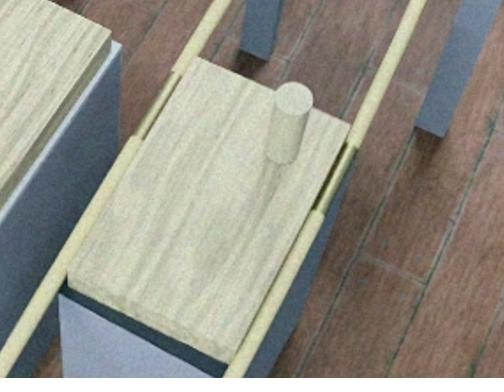

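{"api": "move", "payload": {
  "arm1": {"target":[-0.79,0.140,0.685,0.3827,0.9239,0,0],"speed":0.04},
  "arm2": {"target":[-0.8,0.222,0.710,0,0,0.9239,0.3827],"speed":0.04},
  "arm3": {"target":[0.786,0.217,0.736,0,0,0.9239,0.3827],"speed":0.04},
  "arm4": {"target":[0.8,0.130,0.688,0.3827,0.9239,0,0],"speed":0.04},
  "cameras": ["cam_high","cam_low"]
}}

{"api": "zoom_image", "payload": {
  "camera": "cam_low",
  "region": [400, 230, 550, 320]
}}

{"api": "zoom_image", "payload": {
  "camera": "cam_high",
  "region": [410, 230, 610, 380]
}}

Scene clock: 584.40 s.
Joint torques (N m): arm1=[-8.7 -25.35 3.69 -0.34 2.13 -0.95] | arm2=[8.59 -25.23 8.65 1.22 -1.9 0.66] | arm3=[-8.47 -25.64 8.5 1.32 1.53 -0.55] | arm4=[10.05 -18.84 4.71 0.14 -2.46 0.51]
Motor temperatures (°C): arm1=[27 36 31 25 31 25] | arm2=[24 34 30 22 28 22] | arm3=[27 37 34 22 26 21] | arm4=[23 31 27 22 30 24]
Heat: arm1: hottest joint2_rad 36 °C; arm2: hottest joint2_rad 34 °C; arm3: hottest joint2_rad 37 °C; arm4: hottest joint2_rad 31 °C.
move: arm1 off_target; arm2 off_target; arm3 off_target; arm4 off_target
Joint velocities: within noise
arm1.joint_positions: joint1_rad=+0.261 joint2_rad=+2.608 joint3_rad=+1.808 joint4_rad=-0.881 joint5_rad=+0.746 joint6_rad=+1.833 hand_index_mcp=-0.489 hand_index_abd=+0.000 hand_index_pip=-0.579 hand_index_dip=-0.248 hand_middle_mcp=-0.489 hand_middle_abd=+0.000 hand_middle_pip=-0.579 hand_middle_dip=-0.247 hand_ring_mcp=-0.487 hand_ring_abd=+0.000 hand_ring_pip=-0.579 hand_ring_dip=-0.247 hand_thumb_cmc=+0.748 hand_thumb_axl=+0.698 hand_thumb_mcp=-0.336 hand_thumb_ipl=+0.169 hand_current_limit=+0.400 hand_speed=-0.600
arm1.joint_status: not commanded
arm1.hand_state: goal,goal,goal,goal,goal,goal,goal,goal,goal,goal,goal,goal,blocked,goal,overload,goal
arm1.index_mcp_current_ma: 4
arm1.index_abd_current_ma: 0
arm1.index_pip_current_ma: 0
arm1.index_dip_current_ma: 0
arm1.middle_mcp_current_ma: 3
arm1.middle_abd_current_ma: 0
arm1.middle_pip_current_ma: 0
arm1.middle_dip_current_ma: 0
arm1.ring_mcp_current_ma: 4
arm1.ring_abd_current_ma: 0
arm1.ring_pip_current_ma: 0
arm1.ring_dip_current_ma: 0
arm1.thumb_cmc_current_ma: 25
arm1.thumb_axl_current_ma: 13
arm1.thumb_mcp_current_ma: 0
arm1.thumb_ipl_current_ma: 0
arm1.hand_goal_index_mcp: -0.500
arm1.hand_goal_index_abd: 0.000
arm1.hand_goal_index_pip: -0.580
arm1.hand_goal_index_dip: -0.250
arm1.hand_goal_middle_mcp: -0.500
arm1.hand_goal_middle_abd: 0.000
arm1.hand_goal_middle_pip: -0.580
arm1.hand_goal_middle_dip: -0.250
arm1.hand_goal_ring_mcp: -0.500
arm1.hand_goal_ring_abd: 0.000
arm1.hand_goal_ring_pip: -0.580
arm1.hand_goal_ring_dip: -0.250
arm1.hand_goal_thumb_cmc: 0.714
arm1.hand_goal_thumb_axl: 0.678
arm1.hand_goal_thumb_mcp: 0.226
arm1.hand_goal_thumb_ipl: 0.168
arm1.hand: x=-0.7920 y=+0.2067 z=+0.6670 quat_wxyz=(+0.365, +0.931, +0.003, +0.030) (m; scene frame)
arm1.hand_target: x=-0.7934 y=+0.1433 z=+0.6838 quat_wxyz=(+0.382, +0.924, -0.002, -0.003) (m; scene frame)
arm1.hand_status: off_target (0.069 m and 4.1 deg from the pose sent, 0.085 m and 3.6 deg at the start)
arm2.joint_positions: joint1_rad=+0.300 joint2_rad=+2.448 joint3_rad=+1.486 joint4_rad=-0.329 joint5_rad=-0.682 joint6_rad=-1.046 hand_index_mcp=-0.487 hand_index_abd=+0.001 hand_index_pip=-0.579 hand_index_dip=-0.247 hand_middle_mcp=-0.486 hand_middle_abd=+0.001 hand_middle_pip=-0.578 hand_middle_dip=-0.248 hand_ring_mcp=-0.473 hand_ring_abd=+0.001 hand_ring_pip=-0.579 hand_ring_dip=-0.248 hand_thumb_cmc=+0.719 hand_thumb_axl=+0.677 hand_thumb_mcp=+0.225 hand_thumb_ipl=+0.168 hand_current_limit=+0.400 hand_speed=-0.600
arm2.joint_status: not commanded
arm2.hand_state: goal,goal,goal,goal,goal,goal,goal,goal,blocked,goal,goal,goal,goal,goal,goal,goal
arm2.index_mcp_current_ma: 66
arm2.index_abd_current_ma: 3
arm2.index_pip_current_ma: 6
arm2.index_dip_current_ma: 13
arm2.middle_mcp_current_ma: 69
arm2.middle_abd_current_ma: 3
arm2.middle_pip_current_ma: 7
arm2.middle_dip_current_ma: 10
arm2.ring_mcp_current_ma: 136
arm2.ring_abd_current_ma: 3
arm2.ring_pip_current_ma: 6
arm2.ring_dip_current_ma: 11
arm2.thumb_cmc_current_ma: 25
arm2.thumb_axl_current_ma: -4
arm2.thumb_mcp_current_ma: -7
arm2.thumb_ipl_current_ma: -2
arm2.hand_goal_index_mcp: -0.500
arm2.hand_goal_index_abd: 0.000
arm2.hand_goal_index_pip: -0.580
arm2.hand_goal_index_dip: -0.250
arm2.hand_goal_middle_mcp: -0.500
arm2.hand_goal_middle_abd: 0.000
arm2.hand_goal_middle_pip: -0.580
arm2.hand_goal_middle_dip: -0.250
arm2.hand_goal_ring_mcp: -0.500
arm2.hand_goal_ring_abd: 0.000
arm2.hand_goal_ring_pip: -0.580
arm2.hand_goal_ring_dip: -0.250
arm2.hand_goal_thumb_cmc: 0.714
arm2.hand_goal_thumb_axl: 0.678
arm2.hand_goal_thumb_mcp: 0.226
arm2.hand_goal_thumb_ipl: 0.168
arm2.hand: x=-0.8074 y=+0.1483 z=+0.6495 quat_wxyz=(-0.019, +0.035, +0.934, +0.354) (m; scene frame)
arm2.hand_target: x=-0.8079 y=+0.2181 z=+0.7118 quat_wxyz=(-0.003, -0.002, +0.923, +0.385) (m; scene frame)
arm2.hand_status: off_target (0.096 m and 5.8 deg from the pose sent, 0.099 m and 5.2 deg at the start)
arm3.joint_positions: joint1_rad=-0.275 joint2_rad=+2.532 joint3_rad=+1.704 joint4_rad=-0.507 joint5_rad=+0.698 joint6_rad=+1.108 hand_index_mcp=-0.475 hand_index_abd=+0.001 hand_index_pip=-0.579 hand_index_dip=-0.247 hand_middle_mcp=-0.485 hand_middle_abd=+0.001 hand_middle_pip=-0.578 hand_middle_dip=-0.247 hand_ring_mcp=-0.489 hand_ring_abd=+0.001 hand_ring_pip=-0.578 hand_ring_dip=-0.247 hand_thumb_cmc=+0.719 hand_thumb_axl=+0.677 hand_thumb_mcp=+0.225 hand_thumb_ipl=+0.168 hand_current_limit=+0.400 hand_speed=-0.600
arm3.joint_status: not commanded
arm3.hand_state: blocked,goal,goal,goal,goal,goal,goal,goal,goal,goal,goal,goal,goal,goal,goal,goal
arm3.index_mcp_current_ma: 105
arm3.index_abd_current_ma: 1
arm3.index_pip_current_ma: 4
arm3.index_dip_current_ma: 9
arm3.middle_mcp_current_ma: 60
arm3.middle_abd_current_ma: 1
arm3.middle_pip_current_ma: 5
arm3.middle_dip_current_ma: 8
arm3.ring_mcp_current_ma: 45
arm3.ring_abd_current_ma: 1
arm3.ring_pip_current_ma: 5
arm3.ring_dip_current_ma: 8
arm3.thumb_cmc_current_ma: 17
arm3.thumb_axl_current_ma: -2
arm3.thumb_mcp_current_ma: -5
arm3.thumb_ipl_current_ma: -1
arm3.hand_goal_index_mcp: -0.500
arm3.hand_goal_index_abd: 0.000
arm3.hand_goal_index_pip: -0.580
arm3.hand_goal_index_dip: -0.250
arm3.hand_goal_middle_mcp: -0.500
arm3.hand_goal_middle_abd: 0.000
arm3.hand_goal_middle_pip: -0.580
arm3.hand_goal_middle_dip: -0.250
arm3.hand_goal_ring_mcp: -0.500
arm3.hand_goal_ring_abd: 0.000
arm3.hand_goal_ring_pip: -0.580
arm3.hand_goal_ring_dip: -0.250
arm3.hand_goal_thumb_cmc: 0.714
arm3.hand_goal_thumb_axl: 0.678
arm3.hand_goal_thumb_mcp: 0.226
arm3.hand_goal_thumb_ipl: 0.168
arm3.hand: x=+0.7958 y=+0.1341 z=+0.6655 quat_wxyz=(+0.026, -0.038, +0.934, +0.355) (m; scene frame)
arm3.hand_target: x=+0.7955 y=+0.2054 z=+0.7317 quat_wxyz=(+0.003, +0.002, +0.923, +0.385) (m; scene frame)
arm3.hand_status: off_target (0.109 m and 6.2 deg from the pose sent, 0.110 m and 6.1 deg at the start; pose on its path clipped on 26 of 43 steps)
arm4.joint_positions: joint1_rad=-0.186 joint2_rad=+2.366 joint3_rad=+1.513 joint4_rad=-0.858 joint5_rad=-0.733 joint6_rad=-1.819 hand_index_mcp=-0.459 hand_index_abd=+0.001 hand_index_pip=-0.579 hand_index_dip=-0.248 hand_middle_mcp=-0.482 hand_middle_abd=+0.001 hand_middle_pip=-0.579 hand_middle_dip=-0.248 hand_ring_mcp=-0.488 hand_ring_abd=+0.001 hand_ring_pip=-0.579 hand_ring_dip=-0.247 hand_thumb_cmc=+0.718 hand_thumb_axl=+0.677 hand_thumb_mcp=+0.225 hand_thumb_ipl=+0.168 hand_current_limit=+0.400 hand_speed=-0.600
arm4.joint_status: not commanded
arm4.hand_state: blocked,goal,goal,goal,goal,goal,goal,goal,goal,goal,goal,goal,goal,goal,goal,goal
arm4.index_mcp_current_ma: 76
arm4.index_abd_current_ma: 0
arm4.index_pip_current_ma: 0
arm4.index_dip_current_ma: 1
arm4.middle_mcp_current_ma: 22
arm4.middle_abd_current_ma: 0
arm4.middle_pip_current_ma: 0
arm4.middle_dip_current_ma: 1
arm4.ring_mcp_current_ma: 12
arm4.ring_abd_current_ma: 0
arm4.ring_pip_current_ma: 0
arm4.ring_dip_current_ma: 1
arm4.thumb_cmc_current_ma: 3
arm4.thumb_axl_current_ma: 0
arm4.thumb_mcp_current_ma: -1
arm4.thumb_ipl_current_ma: 0
arm4.hand_goal_index_mcp: -0.500
arm4.hand_goal_index_abd: 0.000
arm4.hand_goal_index_pip: -0.580
arm4.hand_goal_index_dip: -0.250
arm4.hand_goal_middle_mcp: -0.500
arm4.hand_goal_middle_abd: 0.000
arm4.hand_goal_middle_pip: -0.580
arm4.hand_goal_middle_dip: -0.250
arm4.hand_goal_ring_mcp: -0.500
arm4.hand_goal_ring_abd: 0.000
arm4.hand_goal_ring_pip: -0.580
arm4.hand_goal_ring_dip: -0.250
arm4.hand_goal_thumb_cmc: 0.714
arm4.hand_goal_thumb_axl: 0.678
arm4.hand_goal_thumb_mcp: 0.226
arm4.hand_goal_thumb_ipl: 0.168
arm4.hand: x=+0.7978 y=+0.1930 z=+0.6703 quat_wxyz=(-0.363, -0.931, +0.017, +0.021) (m; scene frame)
arm4.hand_target: x=+0.8029 y=+0.1333 z=+0.6869 quat_wxyz=(-0.382, -0.924, -0.001, -0.002) (m; scene frame)
arm4.hand_status: off_target (0.065 m and 4.0 deg from the pose sent, 0.080 m and 3.4 deg at the start)
pictures: cam_high, cam_low

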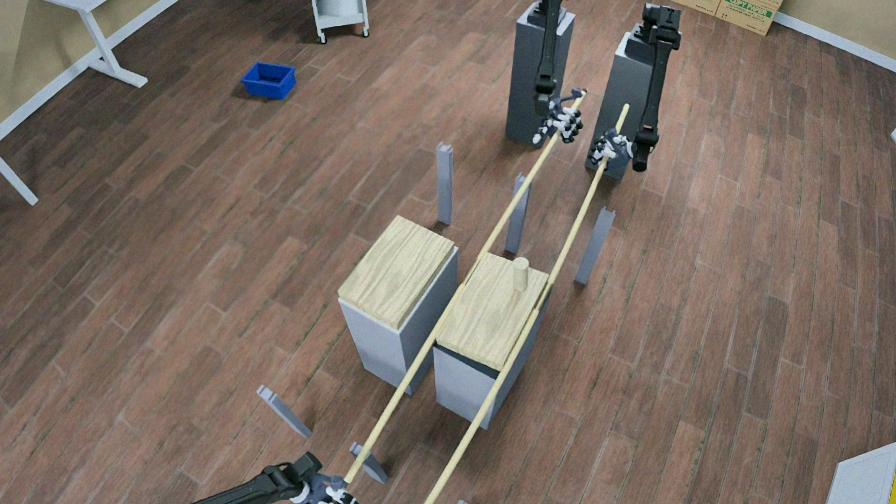

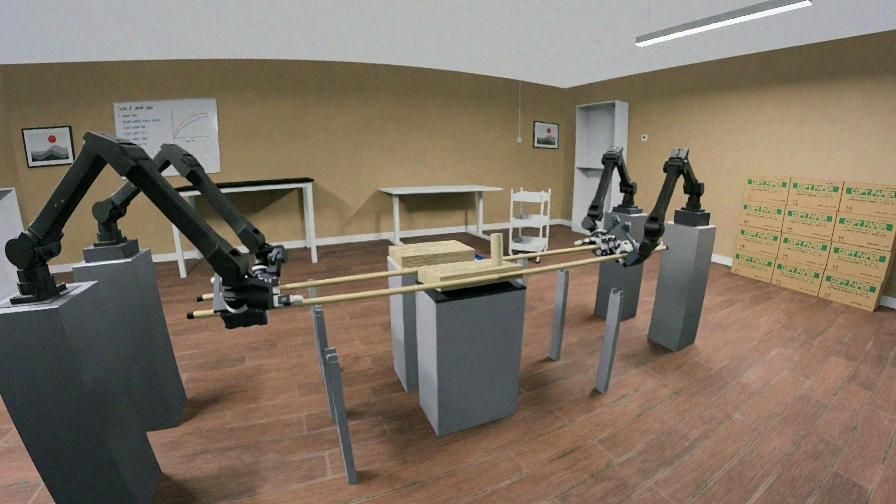

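Scaled by 3.360 from the camera's 896x504 image, which has a finer 1280x720 frame.

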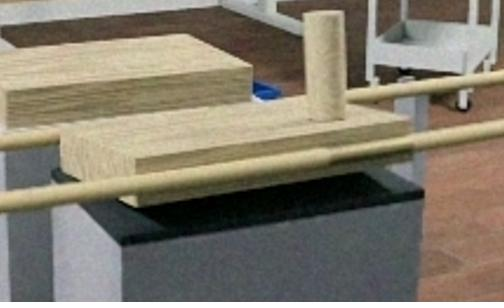

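Scaled by 2.520 from the camera's 896x504 image, which has a finer 1280x720 frame.

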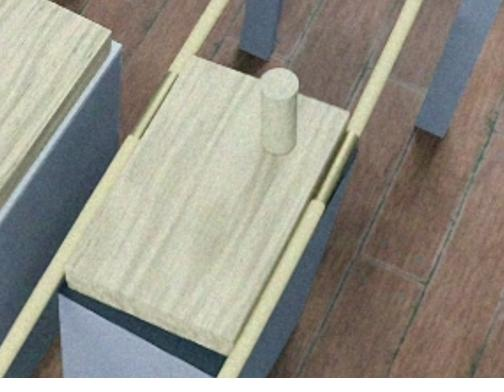

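{"api": "move", "payload": {
  "arm2": {"joints":{"joint2_rad":2.345},"min_time_s":2},
  "arm3": {"joints":{"joint2_rad":2.43},"min_time_s":2},
  "cameras": ["cam_high","cam_low"]
}}

{"api": "zoom_image", "payload": {
  "camera": "cam_low",
  "region": [400, 230, 550, 320]
}}

Scene clock: 596.77 s.
Joint torques (N m): arm1=[-8.64 -25.35 3.7 -0.35 2.19 -0.93] | arm2=[8.88 -26.81 8.77 1.73 -2.03 0.67] | arm3=[-8.53 -26.99 8.51 1.68 1.77 -0.56] | arm4=[10.05 -18.61 4.89 0.17 -2.47 0.49]
Motor temperatures (°C): arm1=[27 38 31 25 33 25] | arm2=[25 34 32 22 30 22] | arm3=[28 37 35 22 28 21] | arm4=[23 31 27 22 33 24]
Heat: arm1: hottest joint2_rad 38 °C; arm2: hottest joint2_rad 34 °C; arm3: hottest joint2_rad 37 °C; arm4: hottest joint5_rad 33 °C.
move: arm2 done; arm3 done
Joint velocities: within noise
arm1, arm4: as last shown
arm1.joint_positions: joint1_rad=+0.261 joint2_rad=+2.607 joint3_rad=+1.808 joint4_rad=-0.881 joint5_rad=+0.745 joint6_rad=+1.831 hand_index_mcp=-0.489 hand_index_abd=+0.000 hand_index_pip=-0.579 hand_index_dip=-0.248 hand_middle_mcp=-0.489 hand_middle_abd=+0.000 hand_middle_pip=-0.579 hand_middle_dip=-0.247 hand_ring_mcp=-0.486 hand_ring_abd=+0.000 hand_ring_pip=-0.579 hand_ring_dip=-0.247 hand_thumb_cmc=+0.748 hand_thumb_axl=+0.698 hand_thumb_mcp=-0.336 hand_thumb_ipl=+0.169 hand_current_limit=+0.400 hand_speed=-0.600
arm1.ring_mcp_current_ma: 5
arm1.hand: x=-0.7915 y=+0.2068 z=+0.6674 quat_wxyz=(+0.364, +0.931, +0.003, +0.030) (m; scene frame)
arm1.hand_target: x=-0.7934 y=+0.1433 z=+0.6839 quat_wxyz=(+0.382, +0.924, -0.002, -0.002) (m; scene frame)
arm2.joint_positions: joint1_rad=+0.302 joint2_rad=+2.429 joint3_rad=+1.486 joint4_rad=-0.342 joint5_rad=-0.678 joint6_rad=-1.046 hand_index_mcp=-0.487 hand_index_abd=+0.001 hand_index_pip=-0.579 hand_index_dip=-0.247 hand_middle_mcp=-0.486 hand_middle_abd=+0.001 hand_middle_pip=-0.578 hand_middle_dip=-0.248 hand_ring_mcp=-0.458 hand_ring_abd=+0.001 hand_ring_pip=-0.579 hand_ring_dip=-0.248 hand_thumb_cmc=+0.719 hand_thumb_axl=+0.677 hand_thumb_mcp=+0.225 hand_thumb_ipl=+0.168 hand_current_limit=+0.400 hand_speed=-0.600
arm2.joint_status: all done
arm2.hand_state: goal,goal,goal,goal,goal,goal,goal,goal,blocked,goal,goal,goal,goal,goal,goal,goal
arm2.index_mcp_current_ma: 66
arm2.index_abd_current_ma: 3
arm2.index_pip_current_ma: 6
arm2.index_dip_current_ma: 13
arm2.middle_mcp_current_ma: 69
arm2.middle_abd_current_ma: 3
arm2.middle_pip_current_ma: 7
arm2.middle_dip_current_ma: 10
arm2.ring_mcp_current_ma: 217
arm2.ring_abd_current_ma: 3
arm2.ring_pip_current_ma: 6
arm2.ring_dip_current_ma: 11
arm2.thumb_cmc_current_ma: 25
arm2.thumb_axl_current_ma: -4
arm2.thumb_mcp_current_ma: -7
arm2.thumb_ipl_current_ma: -2
arm2.hand_goal_index_mcp: -0.500
arm2.hand_goal_index_abd: 0.000
arm2.hand_goal_index_pip: -0.580
arm2.hand_goal_index_dip: -0.250
arm2.hand_goal_middle_mcp: -0.500
arm2.hand_goal_middle_abd: 0.000
arm2.hand_goal_middle_pip: -0.580
arm2.hand_goal_middle_dip: -0.250
arm2.hand_goal_ring_mcp: -0.500
arm2.hand_goal_ring_abd: 0.000
arm2.hand_goal_ring_pip: -0.580
arm2.hand_goal_ring_dip: -0.250
arm2.hand_goal_thumb_cmc: 0.714
arm2.hand_goal_thumb_axl: 0.678
arm2.hand_goal_thumb_mcp: 0.226
arm2.hand_goal_thumb_ipl: 0.168
arm2.hand: x=-0.8051 y=+0.1508 z=+0.6603 quat_wxyz=(-0.016, +0.033, +0.935, +0.354) (m; scene frame)
arm2.hand_target: x=-0.8005 y=+0.2216 z=+0.7418 quat_wxyz=(+0.015, -0.009, +0.919, +0.393) (m; scene frame)
arm2.hand_status: not commanded
arm3.joint_positions: joint1_rad=-0.275 joint2_rad=+2.517 joint3_rad=+1.704 joint4_rad=-0.513 joint5_rad=+0.692 joint6_rad=+1.108 hand_index_mcp=-0.459 hand_index_abd=+0.001 hand_index_pip=-0.579 hand_index_dip=-0.247 hand_middle_mcp=-0.485 hand_middle_abd=+0.001 hand_middle_pip=-0.578 hand_middle_dip=-0.247 hand_ring_mcp=-0.489 hand_ring_abd=+0.001 hand_ring_pip=-0.578 hand_ring_dip=-0.247 hand_thumb_cmc=+0.719 hand_thumb_axl=+0.677 hand_thumb_mcp=+0.225 hand_thumb_ipl=+0.168 hand_current_limit=+0.400 hand_speed=-0.600
arm3.joint_status: all done
arm3.hand_state: blocked,goal,goal,goal,goal,goal,goal,goal,goal,goal,goal,goal,goal,goal,goal,goal
arm3.index_mcp_current_ma: 181
arm3.index_abd_current_ma: 1
arm3.index_pip_current_ma: 4
arm3.index_dip_current_ma: 9
arm3.middle_mcp_current_ma: 60
arm3.middle_abd_current_ma: 1
arm3.middle_pip_current_ma: 5
arm3.middle_dip_current_ma: 8
arm3.ring_mcp_current_ma: 45
arm3.ring_abd_current_ma: 1
arm3.ring_pip_current_ma: 5
arm3.ring_dip_current_ma: 8
arm3.thumb_cmc_current_ma: 17
arm3.thumb_axl_current_ma: -2
arm3.thumb_mcp_current_ma: -5
arm3.thumb_ipl_current_ma: -1
arm3.hand_goal_index_mcp: -0.500
arm3.hand_goal_index_abd: 0.000
arm3.hand_goal_index_pip: -0.580
arm3.hand_goal_index_dip: -0.250
arm3.hand_goal_middle_mcp: -0.500
arm3.hand_goal_middle_abd: 0.000
arm3.hand_goal_middle_pip: -0.580
arm3.hand_goal_middle_dip: -0.250
arm3.hand_goal_ring_mcp: -0.500
arm3.hand_goal_ring_abd: 0.000
arm3.hand_goal_ring_pip: -0.580
arm3.hand_goal_ring_dip: -0.250
arm3.hand_goal_thumb_cmc: 0.714
arm3.hand_goal_thumb_axl: 0.678
arm3.hand_goal_thumb_mcp: 0.226
arm3.hand_goal_thumb_ipl: 0.168
arm3.hand: x=+0.7925 y=+0.1346 z=+0.6742 quat_wxyz=(+0.021, -0.036, +0.935, +0.353) (m; scene frame)
arm3.hand_target: x=+0.7892 y=+0.2081 z=+0.7572 quat_wxyz=(-0.012, +0.008, +0.920, +0.391) (m; scene frame)
arm3.hand_status: not commanded
arm4.joint_positions: joint1_rad=-0.186 joint2_rad=+2.366 joint3_rad=+1.512 joint4_rad=-0.858 joint5_rad=-0.733 joint6_rad=-1.819 hand_index_mcp=-0.459 hand_index_abd=+0.001 hand_index_pip=-0.579 hand_index_dip=-0.248 hand_middle_mcp=-0.482 hand_middle_abd=+0.001 hand_middle_pip=-0.579 hand_middle_dip=-0.248 hand_ring_mcp=-0.488 hand_ring_abd=+0.001 hand_ring_pip=-0.579 hand_ring_dip=-0.247 hand_thumb_cmc=+0.718 hand_thumb_axl=+0.677 hand_thumb_mcp=+0.225 hand_thumb_ipl=+0.168 hand_current_limit=+0.400 hand_speed=-0.600
arm4.hand: x=+0.7984 y=+0.1928 z=+0.6700 quat_wxyz=(-0.363, -0.931, +0.017, +0.021) (m; scene frame)
arm4.hand_target: x=+0.8030 y=+0.1333 z=+0.6868 quat_wxyz=(-0.382, -0.924, -0.001, -0.002) (m; scene frame)
pictures: cam_high, cam_low

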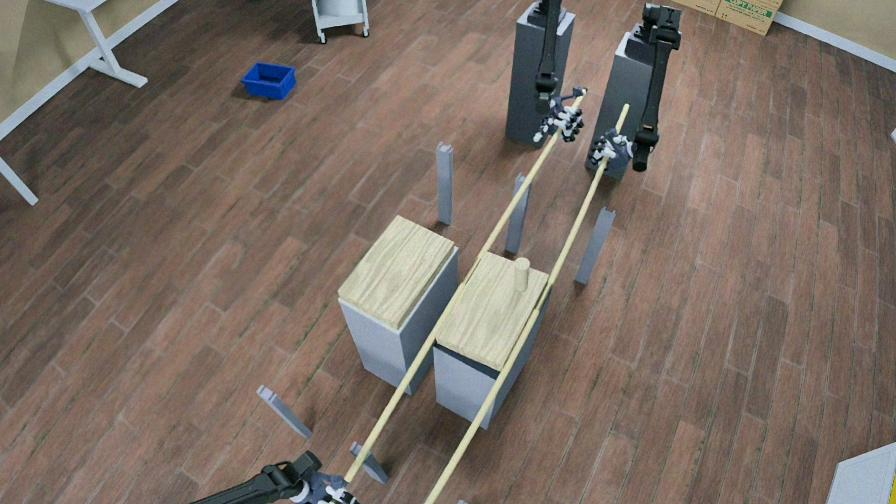

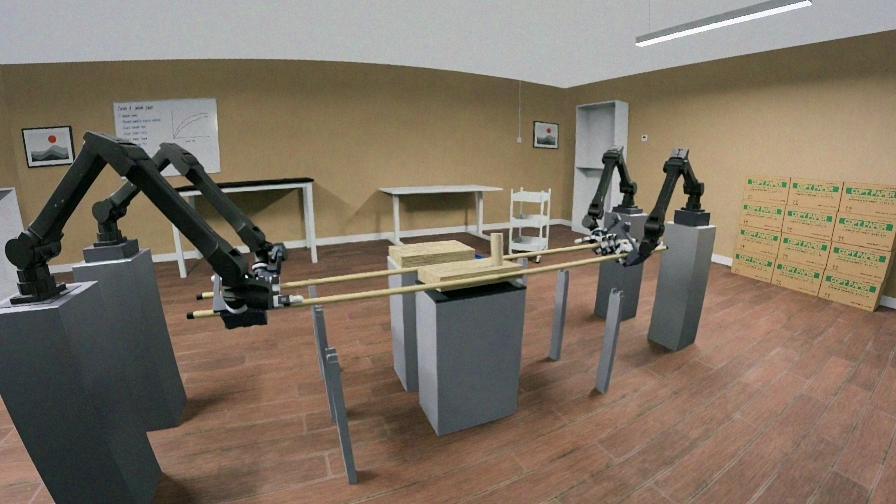

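Scaled by 3.360 from the camera's 896x504 image, which has a finer 1280x720 frame.

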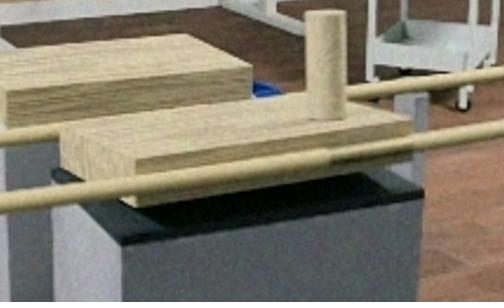

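{"api": "move", "payload": {
  "arm2": {"joints":{"joint2_rad":2.30},"min_time_s":1.5},
  "arm3": {"joints":{"joint2_rad":2.37},"min_time_s":1.5},
  "cameras": ["cam_low"]
}}

{"api": "zoom_image", "payload": {
  "camera": "cam_low",
  "region": [400, 230, 550, 320]
}}

Scene clock: 601.90 s.
Joint torques (N m): arm1=[-8.64 -25.23 3.69 -0.34 2.6 -0.91] | arm2=[7.82 -25.58 9.59 2.37 -1.69 0.67] | arm3=[-8.12 -26.58 9.28 2.29 1.59 -0.58] | arm4=[9.93 -18.9 4.92 0.29 -2.73 0.45]
Motor temperatures (°C): arm1=[27 37 31 25 34 25] | arm2=[25 35 32 22 31 22] | arm3=[28 38 35 22 29 21] | arm4=[24 31 27 22 34 24]
Heat: arm1: hottest joint2_rad 37 °C; arm2: hottest joint2_rad 35 °C; arm3: hottest joint2_rad 38 °C; arm4: hottest joint5_rad 34 °C.
move: arm2 done; arm3 done
Joint velocities: within noise
arm1, arm4: as last shown
arm1.joint_positions: joint1_rad=+0.261 joint2_rad=+2.607 joint3_rad=+1.808 joint4_rad=-0.881 joint5_rad=+0.734 joint6_rad=+1.829 hand_index_mcp=-0.489 hand_index_abd=+0.000 hand_index_pip=-0.579 hand_index_dip=-0.248 hand_middle_mcp=-0.489 hand_middle_abd=+0.000 hand_middle_pip=-0.579 hand_middle_dip=-0.247 hand_ring_mcp=-0.484 hand_ring_abd=+0.000 hand_ring_pip=-0.579 hand_ring_dip=-0.247 hand_thumb_cmc=+0.748 hand_thumb_axl=+0.698 hand_thumb_mcp=-0.336 hand_thumb_ipl=+0.169 hand_current_limit=+0.400 hand_speed=-0.600
arm1.ring_mcp_current_ma: 7
arm1.thumb_cmc_current_ma: 26
arm1.hand: x=-0.7918 y=+0.2076 z=+0.6656 quat_wxyz=(+0.359, +0.933, +0.004, +0.029) (m; scene frame)
arm2.joint_positions: joint1_rad=+0.310 joint2_rad=+2.366 joint3_rad=+1.479 joint4_rad=-0.355 joint5_rad=-0.686 joint6_rad=-1.046 hand_index_mcp=-0.487 hand_index_abd=+0.001 hand_index_pip=-0.579 hand_index_dip=-0.247 hand_middle_mcp=-0.477 hand_middle_abd=+0.001 hand_middle_pip=-0.578 hand_middle_dip=-0.248 hand_ring_mcp=-0.449 hand_ring_abd=+0.001 hand_ring_pip=-0.579 hand_ring_dip=-0.248 hand_thumb_cmc=+0.719 hand_thumb_axl=+0.677 hand_thumb_mcp=+0.225 hand_thumb_ipl=+0.168 hand_current_limit=+0.400 hand_speed=-0.600
arm2.joint_status: all done
arm2.hand_state: goal,goal,goal,goal,blocked,goal,goal,goal,blocked,goal,goal,goal,goal,goal,goal,goal
arm2.index_mcp_current_ma: 66
arm2.index_abd_current_ma: 3
arm2.index_pip_current_ma: 6
arm2.index_dip_current_ma: 13
arm2.middle_mcp_current_ma: 115
arm2.middle_abd_current_ma: 3
arm2.middle_pip_current_ma: 7
arm2.middle_dip_current_ma: 10
arm2.ring_mcp_current_ma: 264
arm2.ring_abd_current_ma: 3
arm2.ring_pip_current_ma: 6
arm2.ring_dip_current_ma: 11
arm2.thumb_cmc_current_ma: 25
arm2.thumb_axl_current_ma: -4
arm2.thumb_mcp_current_ma: -7
arm2.thumb_ipl_current_ma: -2
arm2.hand_goal_index_mcp: -0.500
arm2.hand_goal_index_abd: 0.000
arm2.hand_goal_index_pip: -0.580
arm2.hand_goal_index_dip: -0.250
arm2.hand_goal_middle_mcp: -0.500
arm2.hand_goal_middle_abd: 0.000
arm2.hand_goal_middle_pip: -0.580
arm2.hand_goal_middle_dip: -0.250
arm2.hand_goal_ring_mcp: -0.500
arm2.hand_goal_ring_abd: 0.000
arm2.hand_goal_ring_pip: -0.580
arm2.hand_goal_ring_dip: -0.250
arm2.hand_goal_thumb_cmc: 0.714
arm2.hand_goal_thumb_axl: 0.678
arm2.hand_goal_thumb_mcp: 0.226
arm2.hand_goal_thumb_ipl: 0.168
arm2.hand: x=-0.7995 y=+0.1592 z=+0.6996 quat_wxyz=(-0.001, +0.022, +0.931, +0.364) (m; scene frame)
arm2.hand_target: x=-0.7942 y=+0.2248 z=+0.7737 quat_wxyz=(+0.034, -0.017, +0.915, +0.401) (m; scene frame)
arm2.hand_status: not commanded
arm3.joint_positions: joint1_rad=-0.275 joint2_rad=+2.445 joint3_rad=+1.700 joint4_rad=-0.526 joint5_rad=+0.696 joint6_rad=+1.108 hand_index_mcp=-0.444 hand_index_abd=+0.001 hand_index_pip=-0.579 hand_index_dip=-0.247 hand_middle_mcp=-0.482 hand_middle_abd=+0.001 hand_middle_pip=-0.578 hand_middle_dip=-0.247 hand_ring_mcp=-0.489 hand_ring_abd=+0.001 hand_ring_pip=-0.578 hand_ring_dip=-0.247 hand_thumb_cmc=+0.719 hand_thumb_axl=+0.677 hand_thumb_mcp=+0.225 hand_thumb_ipl=+0.168 hand_current_limit=+0.400 hand_speed=-0.600
arm3.joint_status: all done
arm3.hand_state: blocked,goal,goal,goal,goal,goal,goal,goal,goal,goal,goal,goal,goal,goal,goal,goal
arm3.index_mcp_current_ma: 256
arm3.index_abd_current_ma: 1
arm3.index_pip_current_ma: 4
arm3.index_dip_current_ma: 9
arm3.middle_mcp_current_ma: 74
arm3.middle_abd_current_ma: 1
arm3.middle_pip_current_ma: 5
arm3.middle_dip_current_ma: 8
arm3.ring_mcp_current_ma: 45
arm3.ring_abd_current_ma: 1
arm3.ring_pip_current_ma: 5
arm3.ring_dip_current_ma: 8
arm3.thumb_cmc_current_ma: 17
arm3.thumb_axl_current_ma: -2
arm3.thumb_mcp_current_ma: -5
arm3.thumb_ipl_current_ma: -1
arm3.hand_goal_index_mcp: -0.500
arm3.hand_goal_index_abd: 0.000
arm3.hand_goal_index_pip: -0.580
arm3.hand_goal_index_dip: -0.250
arm3.hand_goal_middle_mcp: -0.500
arm3.hand_goal_middle_abd: 0.000
arm3.hand_goal_middle_pip: -0.580
arm3.hand_goal_middle_dip: -0.250
arm3.hand_goal_ring_mcp: -0.500
arm3.hand_goal_ring_abd: 0.000
arm3.hand_goal_ring_pip: -0.580
arm3.hand_goal_ring_dip: -0.250
arm3.hand_goal_thumb_cmc: 0.714
arm3.hand_goal_thumb_axl: 0.678
arm3.hand_goal_thumb_mcp: 0.226
arm3.hand_goal_thumb_ipl: 0.168
arm3.hand: x=+0.7801 y=+0.1389 z=+0.7206 quat_wxyz=(-0.003, -0.027, +0.931, +0.363) (m; scene frame)
arm3.hand_target: x=+0.7808 y=+0.2116 z=+0.7995 quat_wxyz=(-0.038, +0.019, +0.915, +0.401) (m; scene frame)
arm3.hand_status: not commanded
arm4.joint_positions: joint1_rad=-0.186 joint2_rad=+2.366 joint3_rad=+1.512 joint4_rad=-0.858 joint5_rad=-0.726 joint6_rad=-1.813 hand_index_mcp=-0.457 hand_index_abd=+0.001 hand_index_pip=-0.579 hand_index_dip=-0.248 hand_middle_mcp=-0.480 hand_middle_abd=+0.001 hand_middle_pip=-0.579 hand_middle_dip=-0.248 hand_ring_mcp=-0.488 hand_ring_abd=+0.001 hand_ring_pip=-0.579 hand_ring_dip=-0.247 hand_thumb_cmc=+0.718 hand_thumb_axl=+0.677 hand_thumb_mcp=+0.225 hand_thumb_ipl=+0.168 hand_current_limit=+0.400 hand_speed=-0.600
arm4.index_mcp_current_ma: 82
arm4.middle_mcp_current_ma: 26
arm4.hand: x=+0.7982 y=+0.1934 z=+0.6686 quat_wxyz=(-0.360, -0.933, +0.020, +0.019) (m; scene frame)
pictures: cam_low

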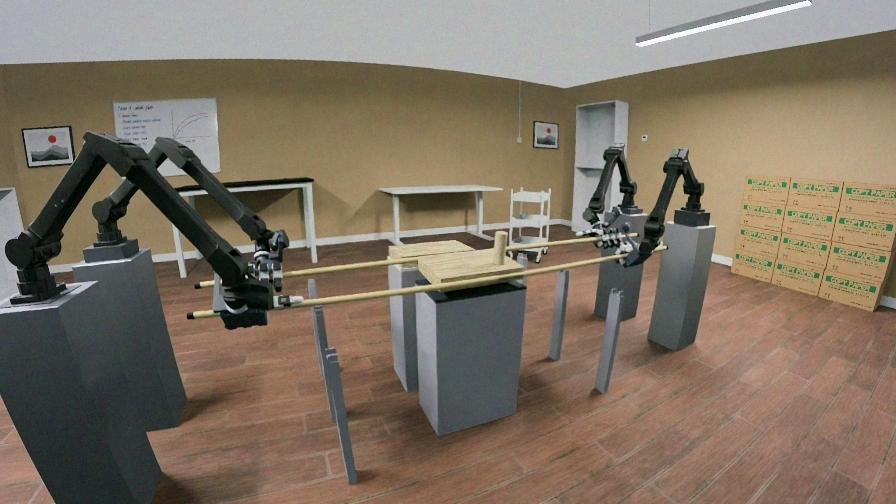

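Scaled by 3.360 from the camera's 896x504 image, which has a finer 1280x720 frame.

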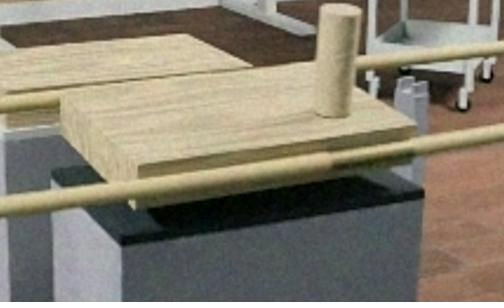

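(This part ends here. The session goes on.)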